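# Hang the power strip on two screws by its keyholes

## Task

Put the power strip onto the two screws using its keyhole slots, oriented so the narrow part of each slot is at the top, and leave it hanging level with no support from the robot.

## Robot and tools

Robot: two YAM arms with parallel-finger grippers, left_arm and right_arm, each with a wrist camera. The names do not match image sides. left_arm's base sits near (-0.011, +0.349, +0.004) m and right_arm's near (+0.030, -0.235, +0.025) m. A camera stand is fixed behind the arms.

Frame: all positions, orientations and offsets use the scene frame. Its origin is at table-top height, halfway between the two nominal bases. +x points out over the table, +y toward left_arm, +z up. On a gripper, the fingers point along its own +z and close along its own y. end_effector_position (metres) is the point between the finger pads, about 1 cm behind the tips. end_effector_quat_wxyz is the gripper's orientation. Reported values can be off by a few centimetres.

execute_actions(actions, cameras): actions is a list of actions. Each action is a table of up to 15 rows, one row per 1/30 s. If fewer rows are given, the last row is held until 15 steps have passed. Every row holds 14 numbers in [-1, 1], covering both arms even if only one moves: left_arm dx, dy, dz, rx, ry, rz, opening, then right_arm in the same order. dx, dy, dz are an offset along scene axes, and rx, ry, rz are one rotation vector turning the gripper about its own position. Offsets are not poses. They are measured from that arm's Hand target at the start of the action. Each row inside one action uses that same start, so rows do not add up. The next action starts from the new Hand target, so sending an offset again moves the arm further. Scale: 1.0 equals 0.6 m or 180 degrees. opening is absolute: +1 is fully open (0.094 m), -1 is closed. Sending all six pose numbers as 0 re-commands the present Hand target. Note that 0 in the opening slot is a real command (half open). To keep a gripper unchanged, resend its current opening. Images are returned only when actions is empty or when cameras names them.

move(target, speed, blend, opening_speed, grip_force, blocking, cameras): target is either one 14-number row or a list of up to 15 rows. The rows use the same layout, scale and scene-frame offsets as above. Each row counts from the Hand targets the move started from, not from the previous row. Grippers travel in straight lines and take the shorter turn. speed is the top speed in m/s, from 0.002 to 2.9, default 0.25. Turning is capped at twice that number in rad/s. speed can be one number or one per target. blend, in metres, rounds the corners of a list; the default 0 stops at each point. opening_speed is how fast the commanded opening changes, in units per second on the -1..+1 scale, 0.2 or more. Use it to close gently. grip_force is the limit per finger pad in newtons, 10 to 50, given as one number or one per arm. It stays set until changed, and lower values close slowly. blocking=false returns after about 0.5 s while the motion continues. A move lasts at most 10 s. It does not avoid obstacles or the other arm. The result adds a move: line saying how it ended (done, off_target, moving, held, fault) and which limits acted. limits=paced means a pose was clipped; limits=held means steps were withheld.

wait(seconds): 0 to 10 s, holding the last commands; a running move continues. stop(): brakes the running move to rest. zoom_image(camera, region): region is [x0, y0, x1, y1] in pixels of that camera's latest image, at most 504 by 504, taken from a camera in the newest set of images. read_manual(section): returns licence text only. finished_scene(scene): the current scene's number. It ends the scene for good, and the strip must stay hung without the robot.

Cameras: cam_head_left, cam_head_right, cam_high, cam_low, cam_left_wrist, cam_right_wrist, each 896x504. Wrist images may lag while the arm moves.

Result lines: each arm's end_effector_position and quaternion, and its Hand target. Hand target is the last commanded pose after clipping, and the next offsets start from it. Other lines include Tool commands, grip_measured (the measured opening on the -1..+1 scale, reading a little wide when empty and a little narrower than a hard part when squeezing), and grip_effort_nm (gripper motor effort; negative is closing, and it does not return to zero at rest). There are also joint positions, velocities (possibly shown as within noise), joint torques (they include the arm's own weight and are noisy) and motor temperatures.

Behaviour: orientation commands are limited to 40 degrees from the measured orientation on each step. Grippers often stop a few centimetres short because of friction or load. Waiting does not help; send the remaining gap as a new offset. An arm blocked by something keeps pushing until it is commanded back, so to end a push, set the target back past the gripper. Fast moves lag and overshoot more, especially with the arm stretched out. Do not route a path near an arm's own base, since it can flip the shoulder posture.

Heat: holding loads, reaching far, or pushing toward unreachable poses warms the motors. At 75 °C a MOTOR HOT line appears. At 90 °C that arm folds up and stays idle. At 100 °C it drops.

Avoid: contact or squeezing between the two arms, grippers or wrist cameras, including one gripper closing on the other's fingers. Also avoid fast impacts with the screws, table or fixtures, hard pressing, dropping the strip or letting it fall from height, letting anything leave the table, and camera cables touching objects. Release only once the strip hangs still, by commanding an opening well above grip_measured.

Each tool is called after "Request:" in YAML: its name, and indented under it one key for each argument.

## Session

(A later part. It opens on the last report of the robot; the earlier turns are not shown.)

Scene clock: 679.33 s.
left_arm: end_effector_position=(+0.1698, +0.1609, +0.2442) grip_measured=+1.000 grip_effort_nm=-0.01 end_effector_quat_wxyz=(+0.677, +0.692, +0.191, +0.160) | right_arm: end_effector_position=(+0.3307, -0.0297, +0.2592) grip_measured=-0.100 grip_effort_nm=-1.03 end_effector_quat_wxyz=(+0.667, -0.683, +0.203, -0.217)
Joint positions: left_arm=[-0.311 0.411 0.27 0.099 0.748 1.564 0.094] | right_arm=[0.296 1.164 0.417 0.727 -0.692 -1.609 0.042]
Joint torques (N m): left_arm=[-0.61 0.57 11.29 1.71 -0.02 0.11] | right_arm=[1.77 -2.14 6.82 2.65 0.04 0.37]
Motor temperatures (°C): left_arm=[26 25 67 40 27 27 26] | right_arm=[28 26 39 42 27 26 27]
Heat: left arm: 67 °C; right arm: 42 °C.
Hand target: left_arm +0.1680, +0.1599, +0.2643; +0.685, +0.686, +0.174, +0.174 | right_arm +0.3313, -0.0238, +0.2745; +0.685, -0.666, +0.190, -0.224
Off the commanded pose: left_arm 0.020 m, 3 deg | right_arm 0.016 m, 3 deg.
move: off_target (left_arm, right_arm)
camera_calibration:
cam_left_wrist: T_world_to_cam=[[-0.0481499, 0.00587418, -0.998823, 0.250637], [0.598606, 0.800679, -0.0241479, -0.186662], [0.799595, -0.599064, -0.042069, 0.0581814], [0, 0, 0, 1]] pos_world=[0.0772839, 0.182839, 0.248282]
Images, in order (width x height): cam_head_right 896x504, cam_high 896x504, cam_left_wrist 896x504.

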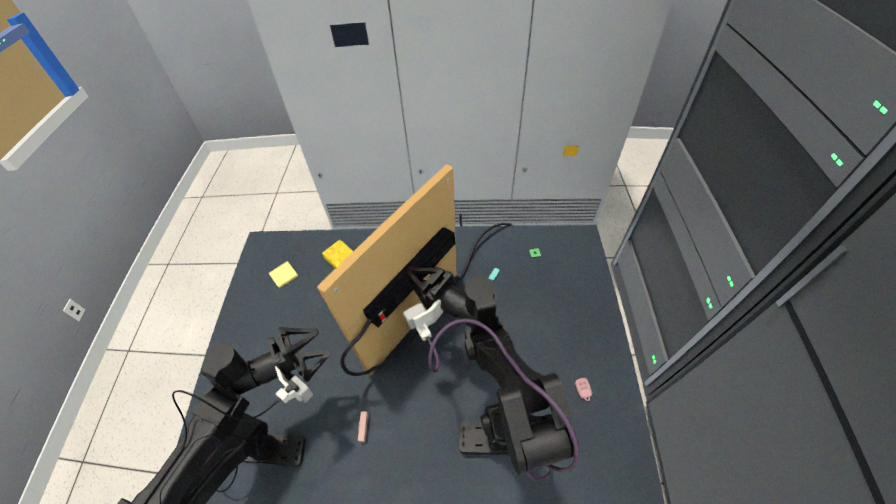

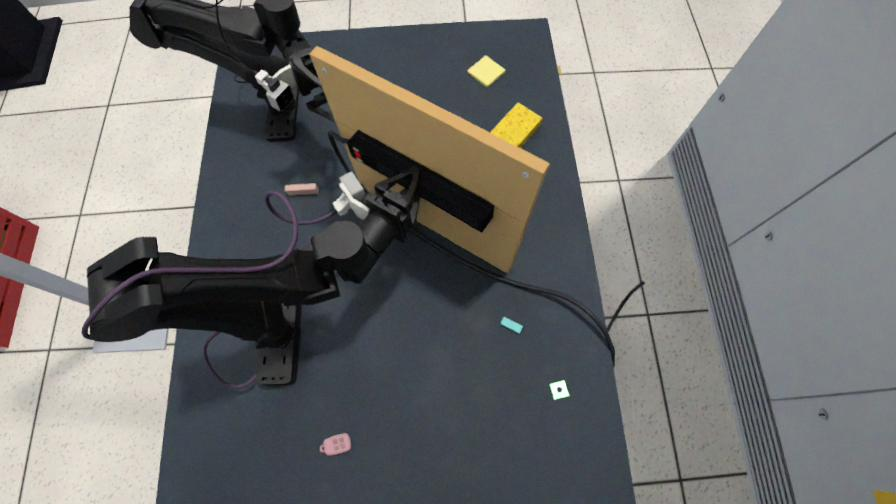

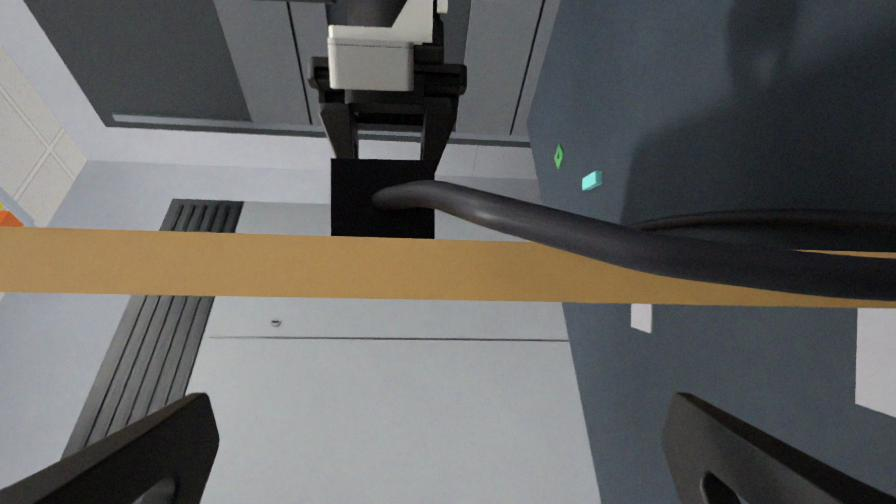

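Request:
move:
  target: [0,0,0,0,0,0,1.0, 0,0,-0.0067,0.0064,0.0091,-0.002,-0.4]
  speed: 0.04
  cameras: ["cam_left_wrist","cam_high","cam_head_right"]

Request:
zoom_image:
  camera: "cam_left_wrist"
  region: [290, 120, 450, 260]

Request:
zoom_image:
  camera: "cam_high"
  region: [330, 100, 510, 250]

Request:
zoom_image:
  camera: "cam_head_right"
  region: [340, 200, 480, 330]

Scene clock: 682.27 s.
left_arm: end_effector_position=(+0.1698, +0.1609, +0.2442) grip_measured=+1.000 grip_effort_nm=0.00 end_effector_quat_wxyz=(+0.677, +0.692, +0.191, +0.160) | right_arm: end_effector_position=(+0.3309, -0.0298, +0.2588) grip_measured=-0.100 grip_effort_nm=-1.03 end_effector_quat_wxyz=(+0.671, -0.678, +0.205, -0.219)
Joint positions: left_arm=[-0.311 0.411 0.27 0.099 0.748 1.564 0.094] | right_arm=[0.299 1.172 0.404 0.763 -0.683 -1.595 0.042]
Joint torques (N m): left_arm=[-0.61 0.58 11.29 1.72 -0.02 0.11] | right_arm=[2.03 -1.94 7.04 2.46 0.12 0.53]
Motor temperatures (°C): left_arm=[26 25 67 40 27 27 26] | right_arm=[28 26 39 42 27 26 27]
Heat: left arm: 67 °C; right arm: 42 °C.
Hand target: left_arm +0.1680, +0.1599, +0.2643; +0.685, +0.686, +0.174, +0.174 | right_arm +0.3313, -0.0239, +0.2705; +0.689, -0.662, +0.204, -0.215
Off the commanded pose: left_arm 0.020 m, 3 deg | right_arm 0.013 m, 3 deg.
move: off_target (left_arm, right_arm)
camera_calibration:
cam_left_wrist: T_world_to_cam=[[-0.0481499, 0.00587418, -0.998823, 0.250637], [0.598606, 0.800679, -0.0241479, -0.186662], [0.799595, -0.599064, -0.042069, 0.0581814], [0, 0, 0, 1]] pos_world=[0.0772839, 0.182839, 0.248282]
Images, in order (width x height): cam_head_right 896x504, cam_high 896x504, cam_left_wrist 896x504.

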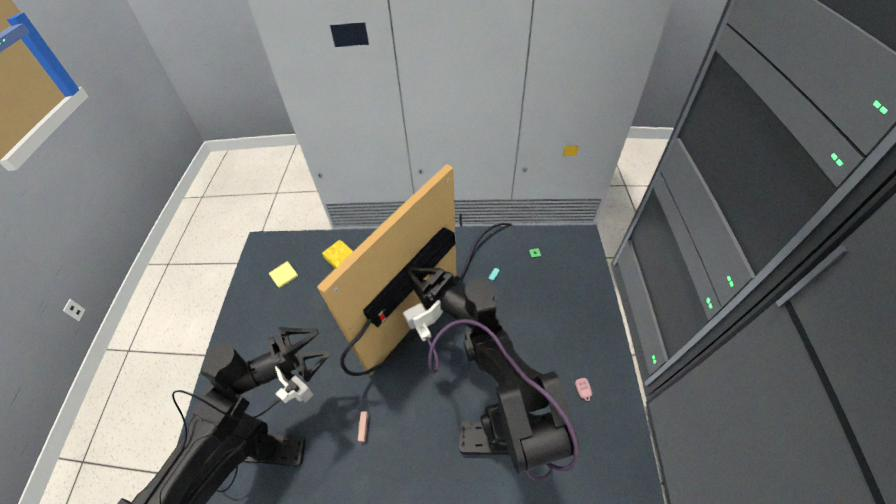

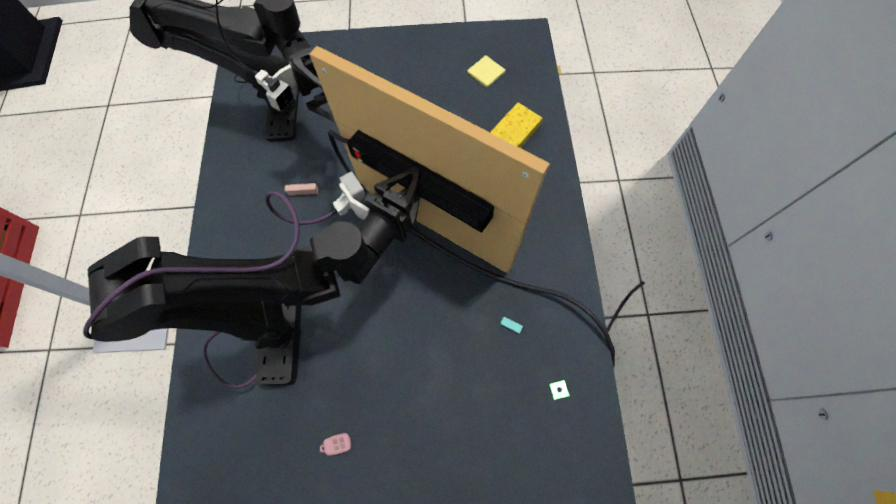

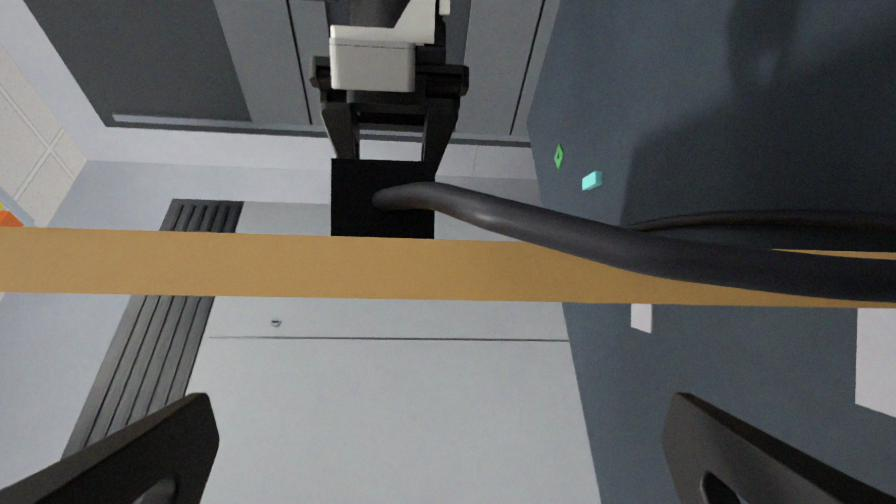

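Scaled by 3.150 from the camera's 896x504 image, which has a finer 1280x720 frame.

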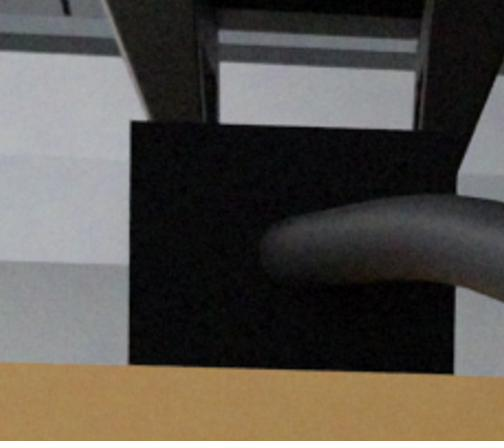

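Scaled by 2.800 from the camera's 896x504 image, which has a finer 1280x720 frame.

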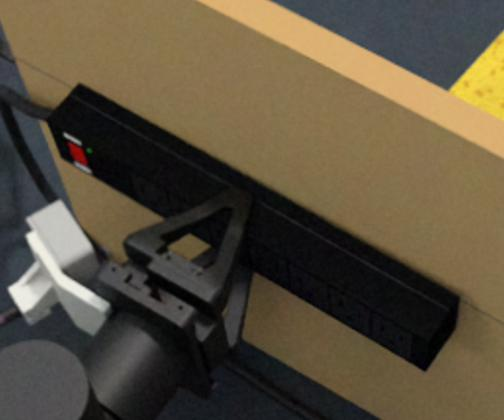

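Scaled by 3.600 from the camera's 896x504 image, which has a finer 1280x720 frame.

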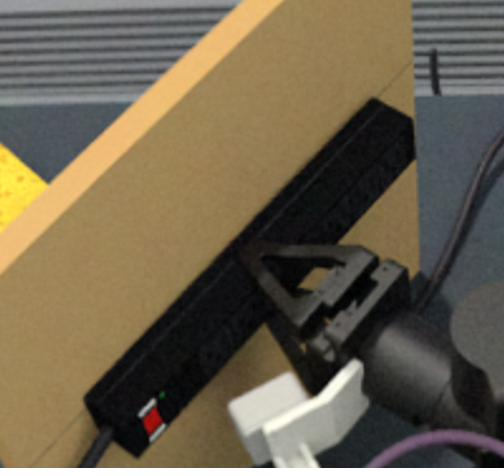

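Request:
move:
  target:
    - [0,0,0,0,0,0,1.0, -0.0038,-0.0055,-0.0067,0.0064,0.0091,0,-0.4]
    - [0,0,0,0,0,0,1.0, 0.0019,0.0027,-0.0067,0.0064,0.0091,0.003,-0.4]
  speed: 0.04
  cameras: ["cam_left_wrist","cam_high","cam_head_right"]

Request:
zoom_image:
  camera: "cam_left_wrist"
  region: [290, 120, 450, 260]

Request:
zoom_image:
  camera: "cam_high"
  region: [330, 100, 510, 250]

Request:
zoom_image:
  camera: "cam_head_right"
  region: [340, 200, 480, 330]

Scene clock: 684.83 s.
left_arm: end_effector_position=(+0.1698, +0.1609, +0.2442) grip_measured=+1.000 grip_effort_nm=0.00 end_effector_quat_wxyz=(+0.677, +0.692, +0.191, +0.160) | right_arm: end_effector_position=(+0.3317, -0.0296, +0.2570) grip_measured=-0.100 grip_effort_nm=-1.03 end_effector_quat_wxyz=(+0.678, -0.670, +0.216, -0.210)
Joint positions: left_arm=[-0.311 0.411 0.27 0.099 0.748 1.564 0.094] | right_arm=[0.3 1.191 0.392 0.808 -0.679 -1.553 0.042]
Joint torques (N m): left_arm=[-0.59 0.58 11.28 1.71 -0.02 0.11] | right_arm=[1.88 -1.46 7.6 2.35 -0.01 0.49]
Motor temperatures (°C): left_arm=[26 25 67 40 27 27 26] | right_arm=[28 26 39 42 27 26 27]
Heat: left arm: 67 °C; right arm: 42 °C.
Hand target: left_arm +0.1680, +0.1599, +0.2643; +0.685, +0.686, +0.174, +0.174 | right_arm +0.3324, -0.0222, +0.2665; +0.693, -0.659, +0.213, -0.200
Off the commanded pose: left_arm 0.020 m, 3 deg | right_arm 0.012 m, 3 deg.
move: off_target (left_arm, right_arm)
camera_calibration:
cam_left_wrist: T_world_to_cam=[[-0.0481499, 0.00587418, -0.998823, 0.250637], [0.598606, 0.800679, -0.0241479, -0.186662], [0.799595, -0.599064, -0.042069, 0.0581814], [0, 0, 0, 1]] pos_world=[0.0772839, 0.182839, 0.248282]
Images, in order (width x height): cam_head_right 896x504, cam_high 896x504, cam_left_wrist 896x504.

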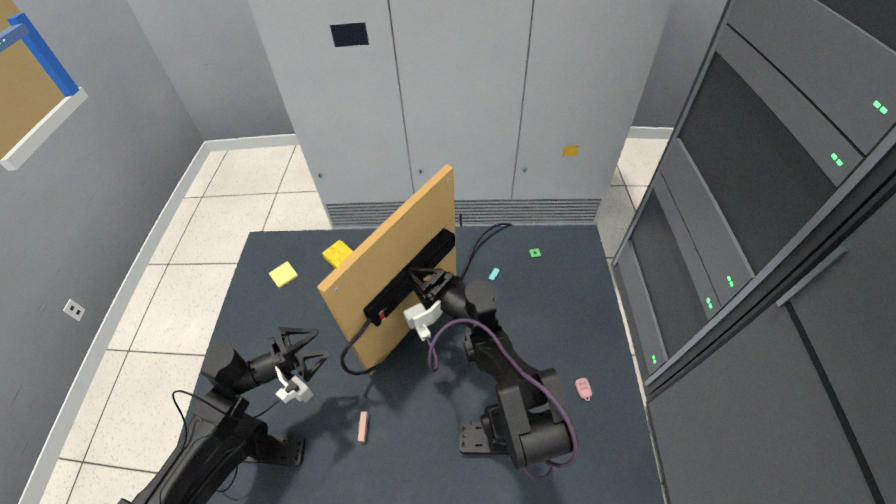

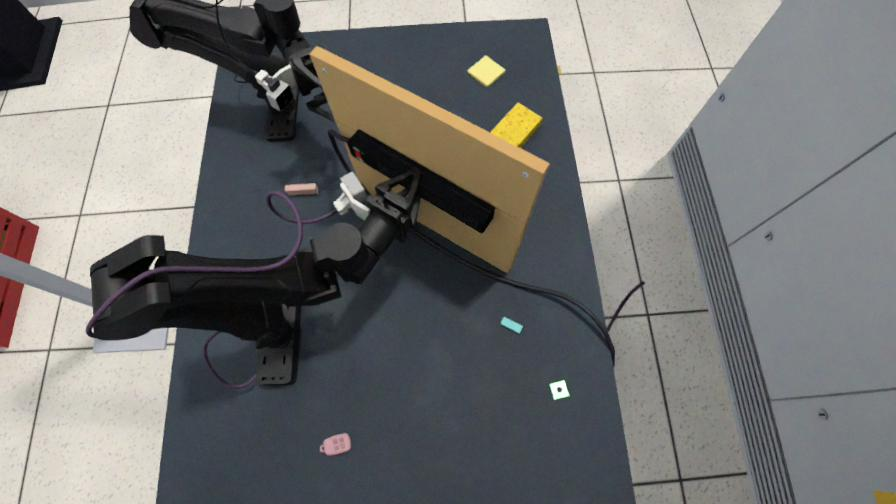

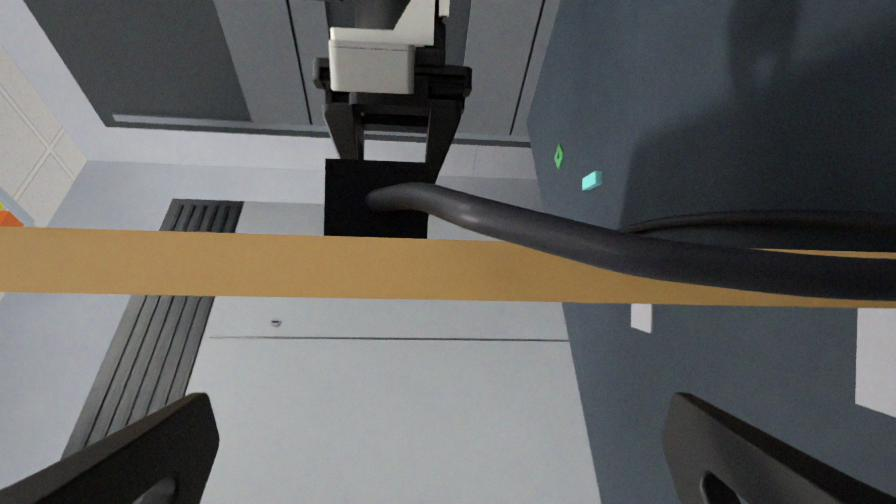

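Scaled by 3.150 from the camera's 896x504 image, which has a finer 1280x720 frame.

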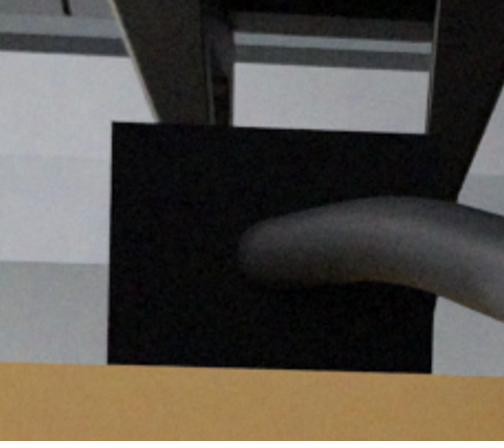

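Scaled by 2.800 from the camera's 896x504 image, which has a finer 1280x720 frame.

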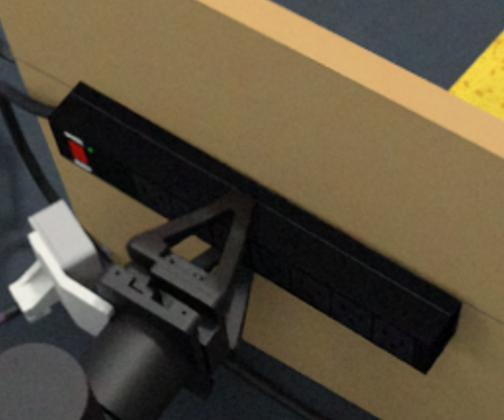

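Scaled by 3.600 from the camera's 896x504 image, which has a finer 1280x720 frame.

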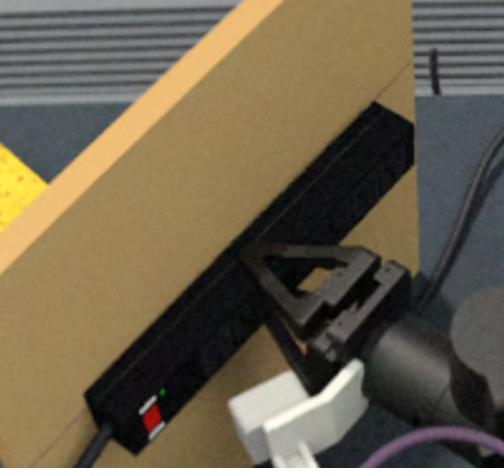

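Request:
move:
  target: [0,0,0,0,0,0,1.0, 0.0048,0.0068,0,0,0,0.0067,-0.4]
  speed: 0.04
  cameras: ["cam_left_wrist","cam_high","cam_head_right"]

Request:
zoom_image:
  camera: "cam_left_wrist"
  region: [290, 120, 450, 260]

Request:
zoom_image:
  camera: "cam_high"
  region: [330, 100, 510, 250]

Request:
zoom_image:
  camera: "cam_head_right"
  region: [340, 200, 480, 330]

Scene clock: 686.83 s.
left_arm: end_effector_position=(+0.1698, +0.1609, +0.2442) grip_measured=+1.000 grip_effort_nm=0.00 end_effector_quat_wxyz=(+0.677, +0.692, +0.191, +0.160) | right_arm: end_effector_position=(+0.3318, -0.0294, +0.2567) grip_measured=-0.100 grip_effort_nm=-1.03 end_effector_quat_wxyz=(+0.682, -0.670, +0.209, -0.205)
Joint positions: left_arm=[-0.311 0.411 0.27 0.099 0.748 1.564 0.094] | right_arm=[0.289 1.211 0.392 0.839 -0.708 -1.547 0.042]
Joint torques (N m): left_arm=[-0.62 0.59 11.29 1.72 -0.03 0.11] | right_arm=[3.03 -0.43 8.79 2.19 0.04 0.44]
Motor temperatures (°C): left_arm=[26 25 67 40 27 27 26] | right_arm=[28 26 39 42 27 26 27]
Heat: left arm: 67 °C; right arm: 42 °C.
Hand target: left_arm +0.1680, +0.1599, +0.2643; +0.685, +0.686, +0.174, +0.174 | right_arm +0.3353, -0.0181, +0.2665; +0.695, -0.661, +0.206, -0.193
Off the commanded pose: left_arm 0.020 m, 3 deg | right_arm 0.015 m, 2 deg.
move: off_target (left_arm, right_arm)
camera_calibration:
cam_left_wrist: T_world_to_cam=[[-0.0481499, 0.00587418, -0.998823, 0.250637], [0.598606, 0.800679, -0.0241479, -0.186662], [0.799595, -0.599064, -0.042069, 0.0581814], [0, 0, 0, 1]] pos_world=[0.0772839, 0.182839, 0.248282]
Images, in order (width x height): cam_head_right 896x504, cam_high 896x504, cam_left_wrist 896x504.

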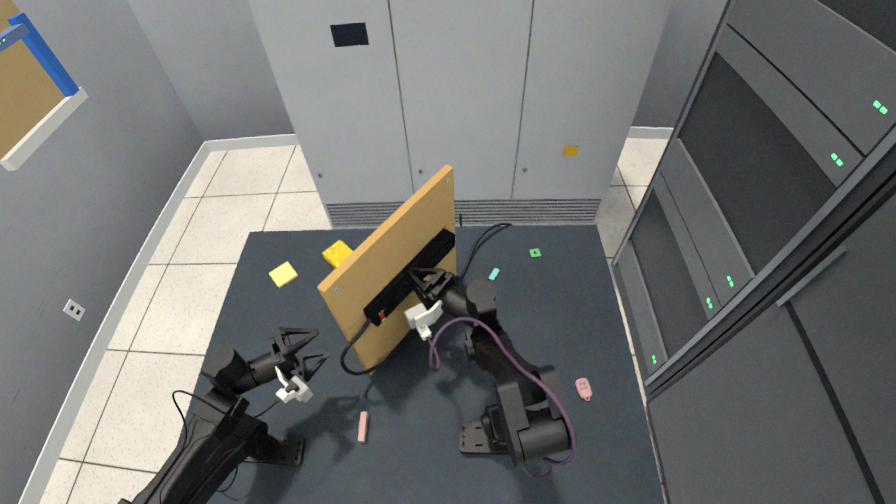

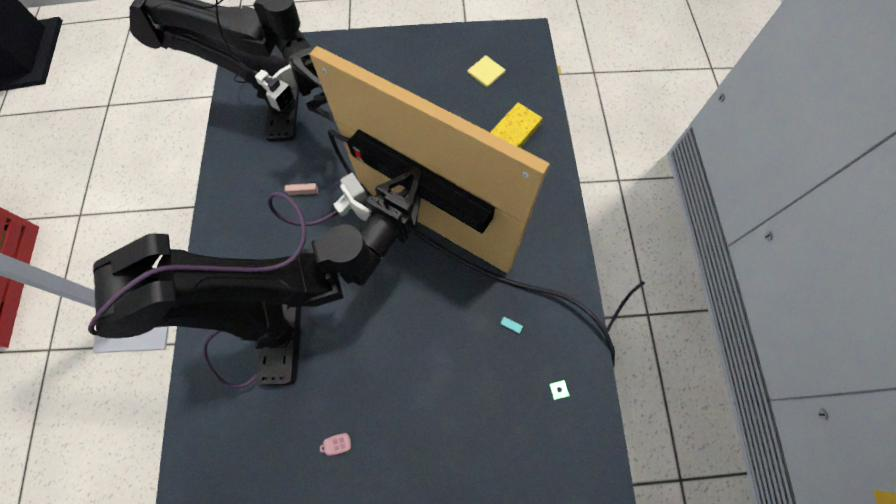

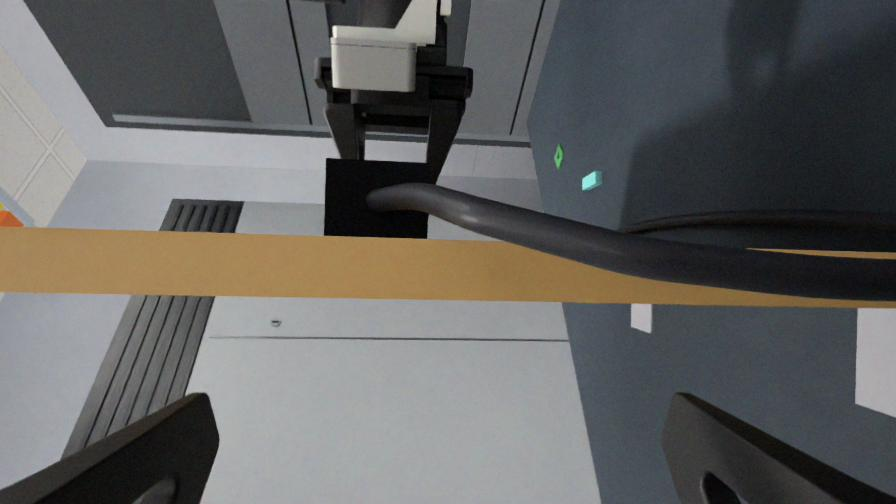

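Scaled by 3.150 from the camera's 896x504 image, which has a finer 1280x720 frame.

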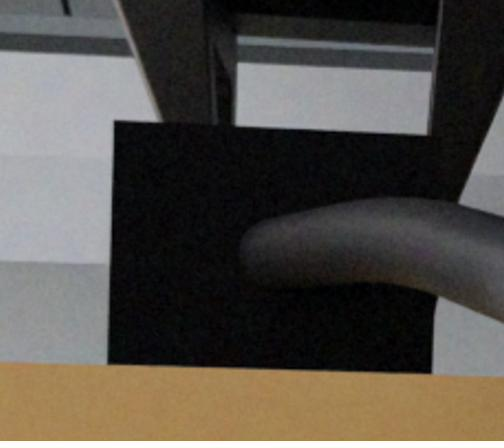

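Scaled by 2.800 from the camera's 896x504 image, which has a finer 1280x720 frame.

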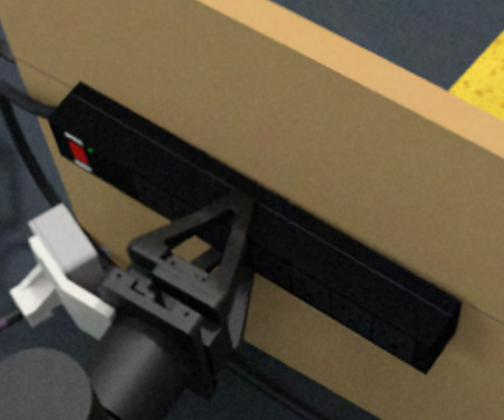

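Scaled by 3.600 from the camera's 896x504 image, which has a finer 1280x720 frame.

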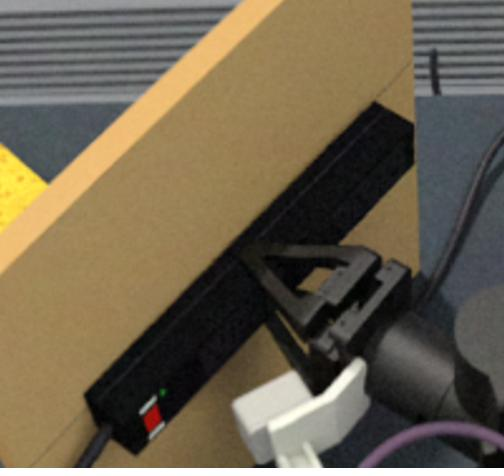

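Request:
move:
  target:
    - [0,0,0,0,0,0,1.0, -0.0019,-0.0027,0.002,-0.0032,-0.0046,0,-0.4]
    - [0,0,0,0,0,0,1.0, -0.0019,-0.0027,0.004,-0.008,-0.0114,0,-0.4]
  speed: 0.02
  cameras: ["cam_left_wrist","cam_high","cam_head_right"]

Request:
zoom_image:
  camera: "cam_left_wrist"
  region: [290, 120, 450, 260]

Request:
zoom_image:
  camera: "cam_high"
  region: [330, 100, 510, 250]

Request:
zoom_image:
  camera: "cam_head_right"
  region: [340, 200, 480, 330]

Scene clock: 691.23 s.
left_arm: end_effector_position=(+0.1698, +0.1609, +0.2442) grip_measured=+1.000 grip_effort_nm=0.00 end_effector_quat_wxyz=(+0.677, +0.692, +0.191, +0.160) | right_arm: end_effector_position=(+0.3318, -0.0295, +0.2563) grip_measured=-0.100 grip_effort_nm=-1.03 end_effector_quat_wxyz=(+0.681, -0.671, +0.206, -0.207)
Joint positions: left_arm=[-0.311 0.411 0.27 0.099 0.748 1.564 0.094] | right_arm=[0.288 1.211 0.392 0.837 -0.71 -1.557 0.042]
Joint torques (N m): left_arm=[-0.62 0.58 11.29 1.71 -0.02 0.11] | right_arm=[2.41 -1.65 9.29 2.03 -0.01 0.11]
Motor temperatures (°C): left_arm=[26 25 67 40 27 27 26] | right_arm=[28 26 39 42 27 26 27]
Heat: left arm: 67 °C; right arm: 42 °C.
Hand target: left_arm +0.1680, +0.1599, +0.2643; +0.685, +0.686, +0.174, +0.174 | right_arm +0.3342, -0.0198, +0.2688; +0.691, -0.666, +0.191, -0.207
Off the commanded pose: left_arm 0.020 m, 3 deg | right_arm 0.016 m, 2 deg.
move: off_target (left_arm, right_arm)
camera_calibration:
cam_left_wrist: T_world_to_cam=[[-0.0481499, 0.00587418, -0.998823, 0.250637], [0.598606, 0.800679, -0.0241479, -0.186662], [0.799595, -0.599064, -0.042069, 0.0581814], [0, 0, 0, 1]] pos_world=[0.0772839, 0.182839, 0.248282]
Images, in order (width x height): cam_head_right 896x504, cam_high 896x504, cam_left_wrist 896x504.

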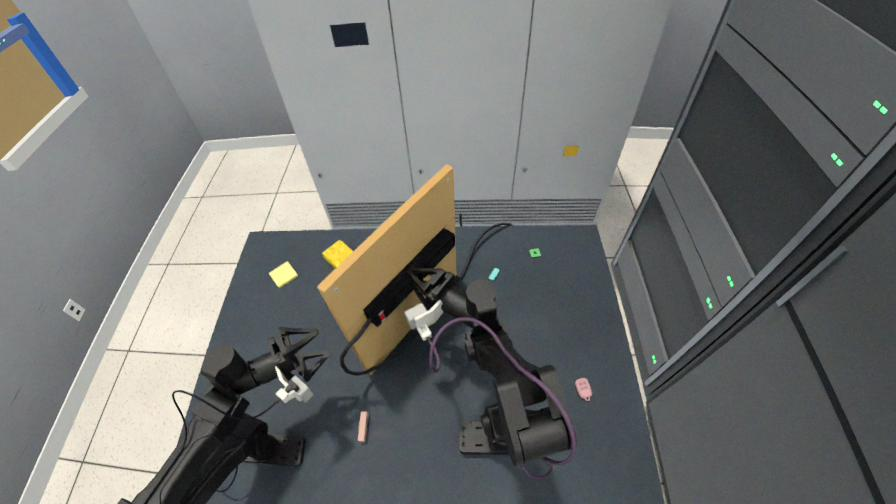

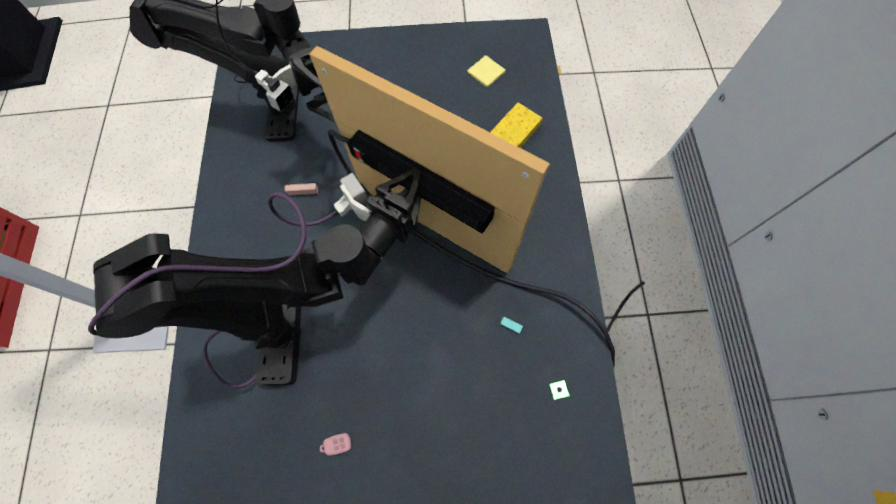

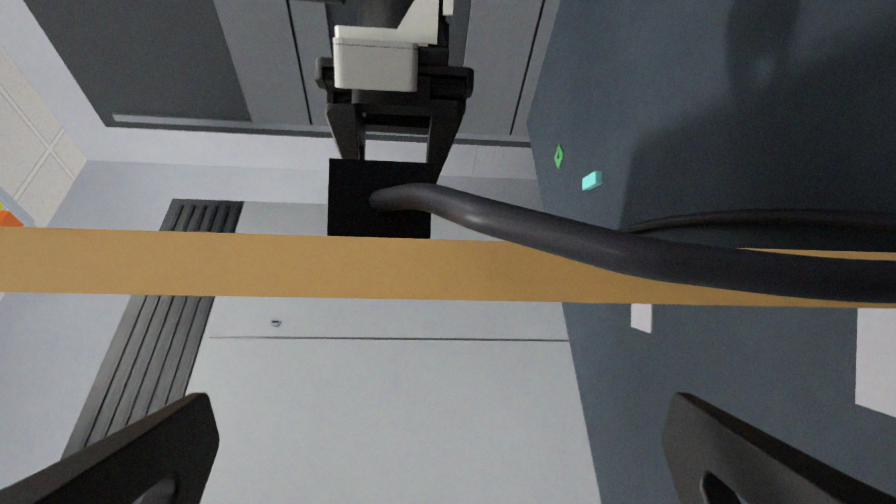

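Scaled by 3.150 from the camera's 896x504 image, which has a finer 1280x720 frame.

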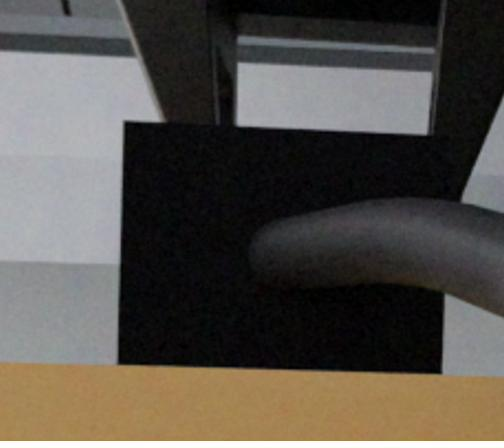

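Scaled by 2.800 from the camera's 896x504 image, which has a finer 1280x720 frame.

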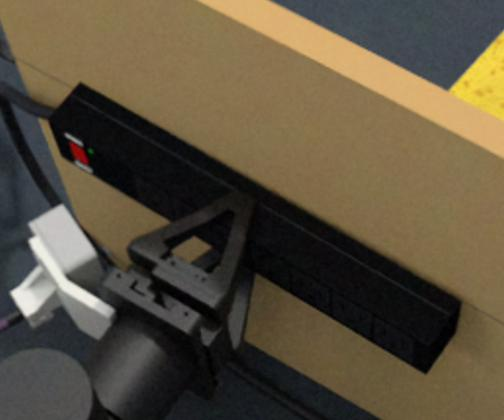

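Scaled by 3.600 from the camera's 896x504 image, which has a finer 1280x720 frame.

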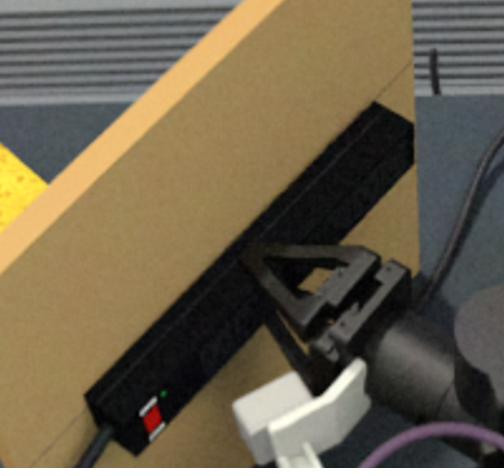

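Request:
zoom_image:
  camera: "cam_high"
  region: [470, 180, 530, 230]

Request:
zoom_image:
  camera: "cam_high"
  region: [330, 105, 390, 155]

Request:
zoom_image:
  camera: "cam_head_right"
  region: [415, 200, 475, 250]

Request:
zoom_image:
  camera: "cam_head_right"
  region: [340, 285, 400, 335]

Scaled by 8.400 from the camera's 896x504 image, which has a finer 1280x720 frame.

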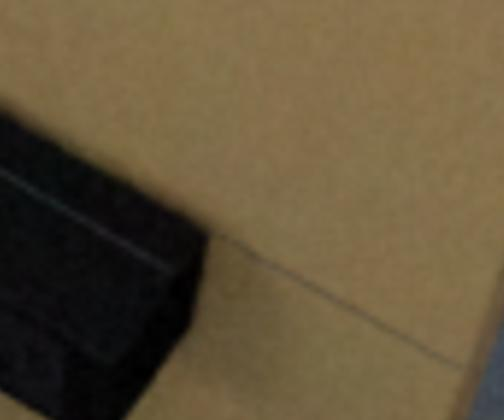

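Scaled by 8.400 from the camera's 896x504 image, which has a finer 1280x720 frame.

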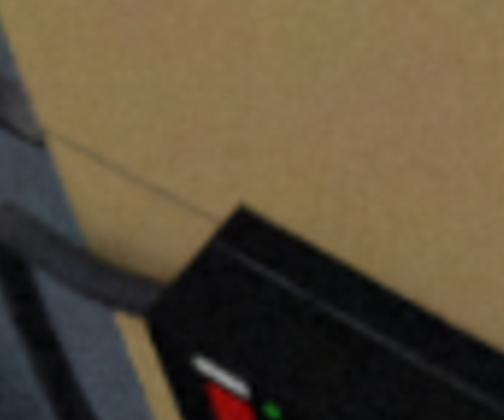

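Scaled by 8.400 from the camera's 896x504 image, which has a finer 1280x720 frame.

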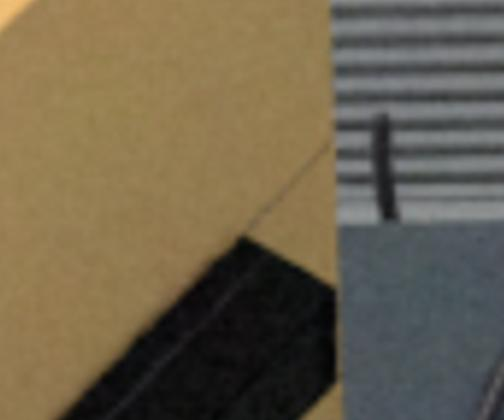

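Scaled by 8.400 from the camera's 896x504 image, which has a finer 1280x720 frame.

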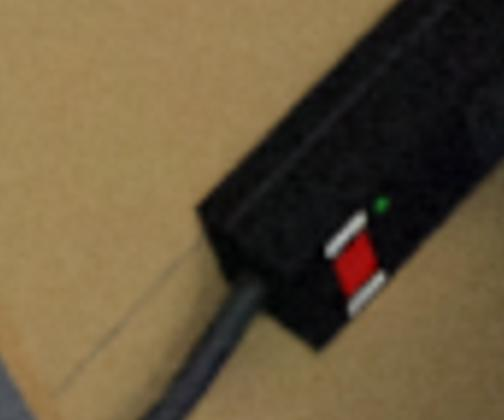

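Request:
move:
  target:
    - [0,0,0,0,0,0,1.0, -0.0048,-0.0068,0.001,-0.0048,-0.0068,0,-0.4]
    - [0,0,0,0,0,0,1.0, 0.0010,0.0014,0.001,-0.0048,-0.0068,0.002,-0.4]
  speed: 0.03
  cameras: ["cam_left_wrist","cam_high","cam_head_right"]

Request:
zoom_image:
  camera: "cam_left_wrist"
  region: [290, 120, 450, 260]

Request:
zoom_image:
  camera: "cam_high"
  region: [470, 180, 530, 230]

Request:
zoom_image:
  camera: "cam_head_right"
  region: [415, 200, 475, 250]

Scene clock: 697.47 s.
left_arm: end_effector_position=(+0.1698, +0.1609, +0.2442) grip_measured=+1.000 grip_effort_nm=0.00 end_effector_quat_wxyz=(+0.677, +0.692, +0.191, +0.160) | right_arm: end_effector_position=(+0.3316, -0.0296, +0.2553) grip_measured=-0.100 grip_effort_nm=-1.03 end_effector_quat_wxyz=(+0.679, -0.674, +0.201, -0.211)
Joint positions: left_arm=[-0.311 0.411 0.27 0.099 0.748 1.564 0.094] | right_arm=[0.286 1.211 0.392 0.833 -0.714 -1.574 0.042]
Joint torques (N m): left_arm=[-0.61 0.57 11.29 1.71 -0.02 0.11] | right_arm=[2.32 -1.21 9.83 2.06 -0.07 0.01]
Motor temperatures (°C): left_arm=[26 25 67 40 27 27 26] | right_arm=[28 26 40 42 27 26 27]
Heat: left arm: 67 °C; right arm: 42 °C.
Hand target: left_arm +0.1680, +0.1599, +0.2643; +0.685, +0.686, +0.174, +0.174 | right_arm +0.3347, -0.0189, +0.2695; +0.688, -0.670, +0.180, -0.213
Off the commanded pose: left_arm 0.020 m, 3 deg | right_arm 0.018 m, 3 deg.
move: off_target (left_arm, right_arm)
camera_calibration:
cam_left_wrist: T_world_to_cam=[[-0.0481499, 0.00587418, -0.998823, 0.250637], [0.598606, 0.800679, -0.0241479, -0.186662], [0.799595, -0.599064, -0.042069, 0.0581814], [0, 0, 0, 1]] pos_world=[0.0772839, 0.182839, 0.248282]
Images, in order (width x height): cam_head_right 896x504, cam_high 896x504, cam_left_wrist 896x504.

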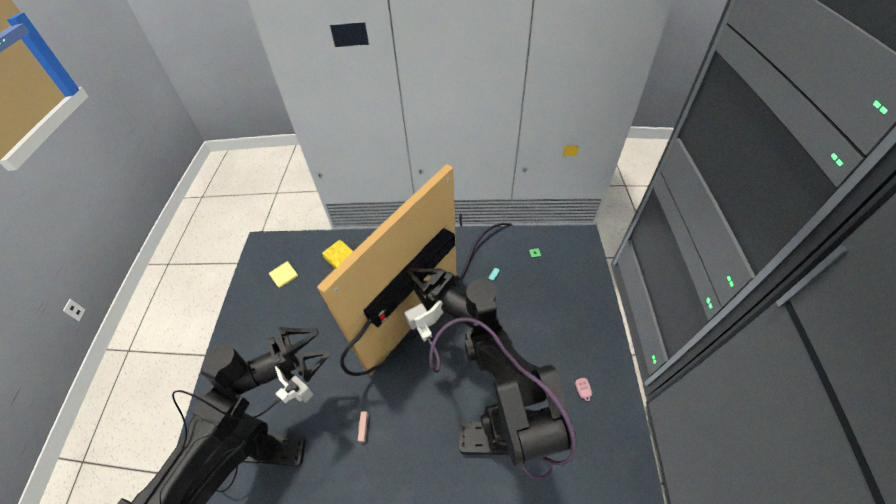

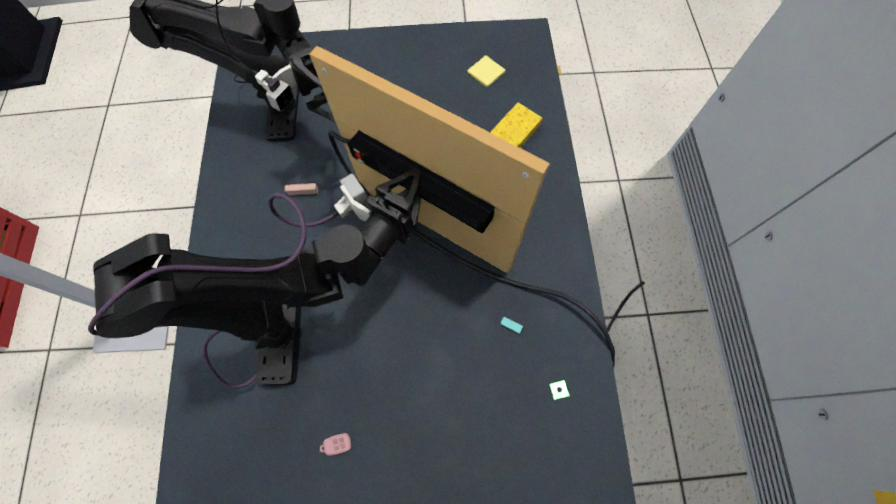

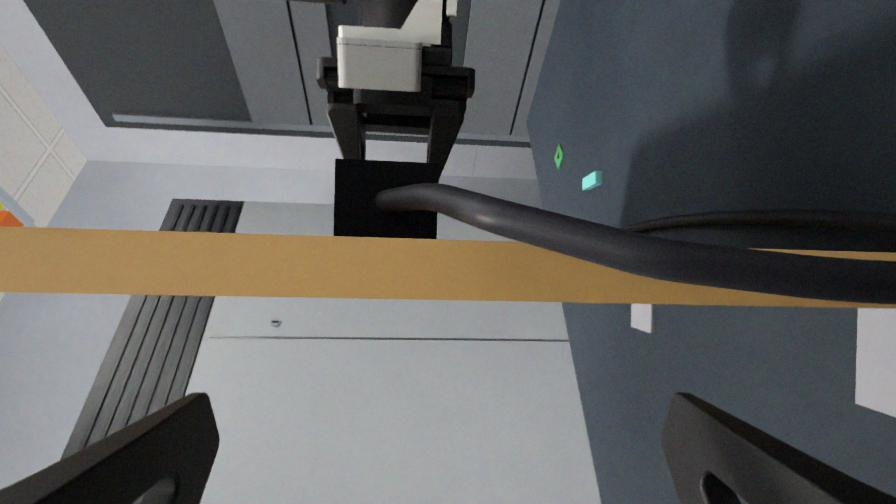

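Scaled by 3.150 from the camera's 896x504 image, which has a finer 1280x720 frame.

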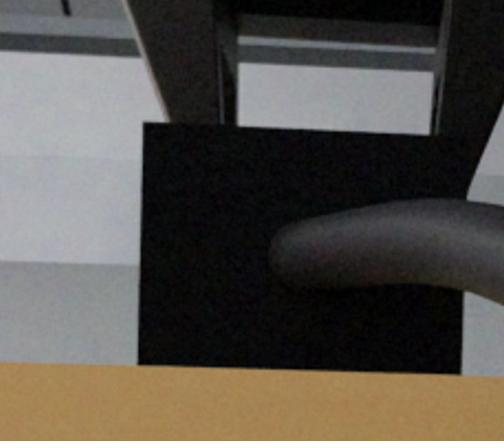

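Scaled by 8.400 from the camera's 896x504 image, which has a finer 1280x720 frame.

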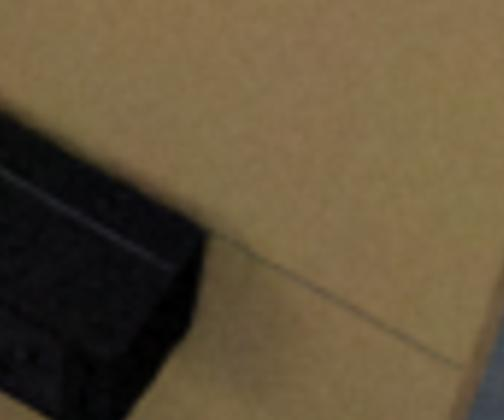

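Scaled by 8.400 from the camera's 896x504 image, which has a finer 1280x720 frame.

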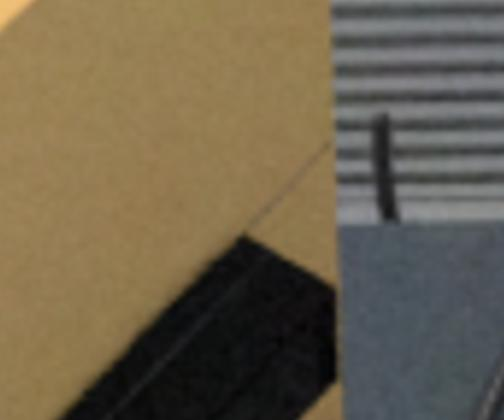

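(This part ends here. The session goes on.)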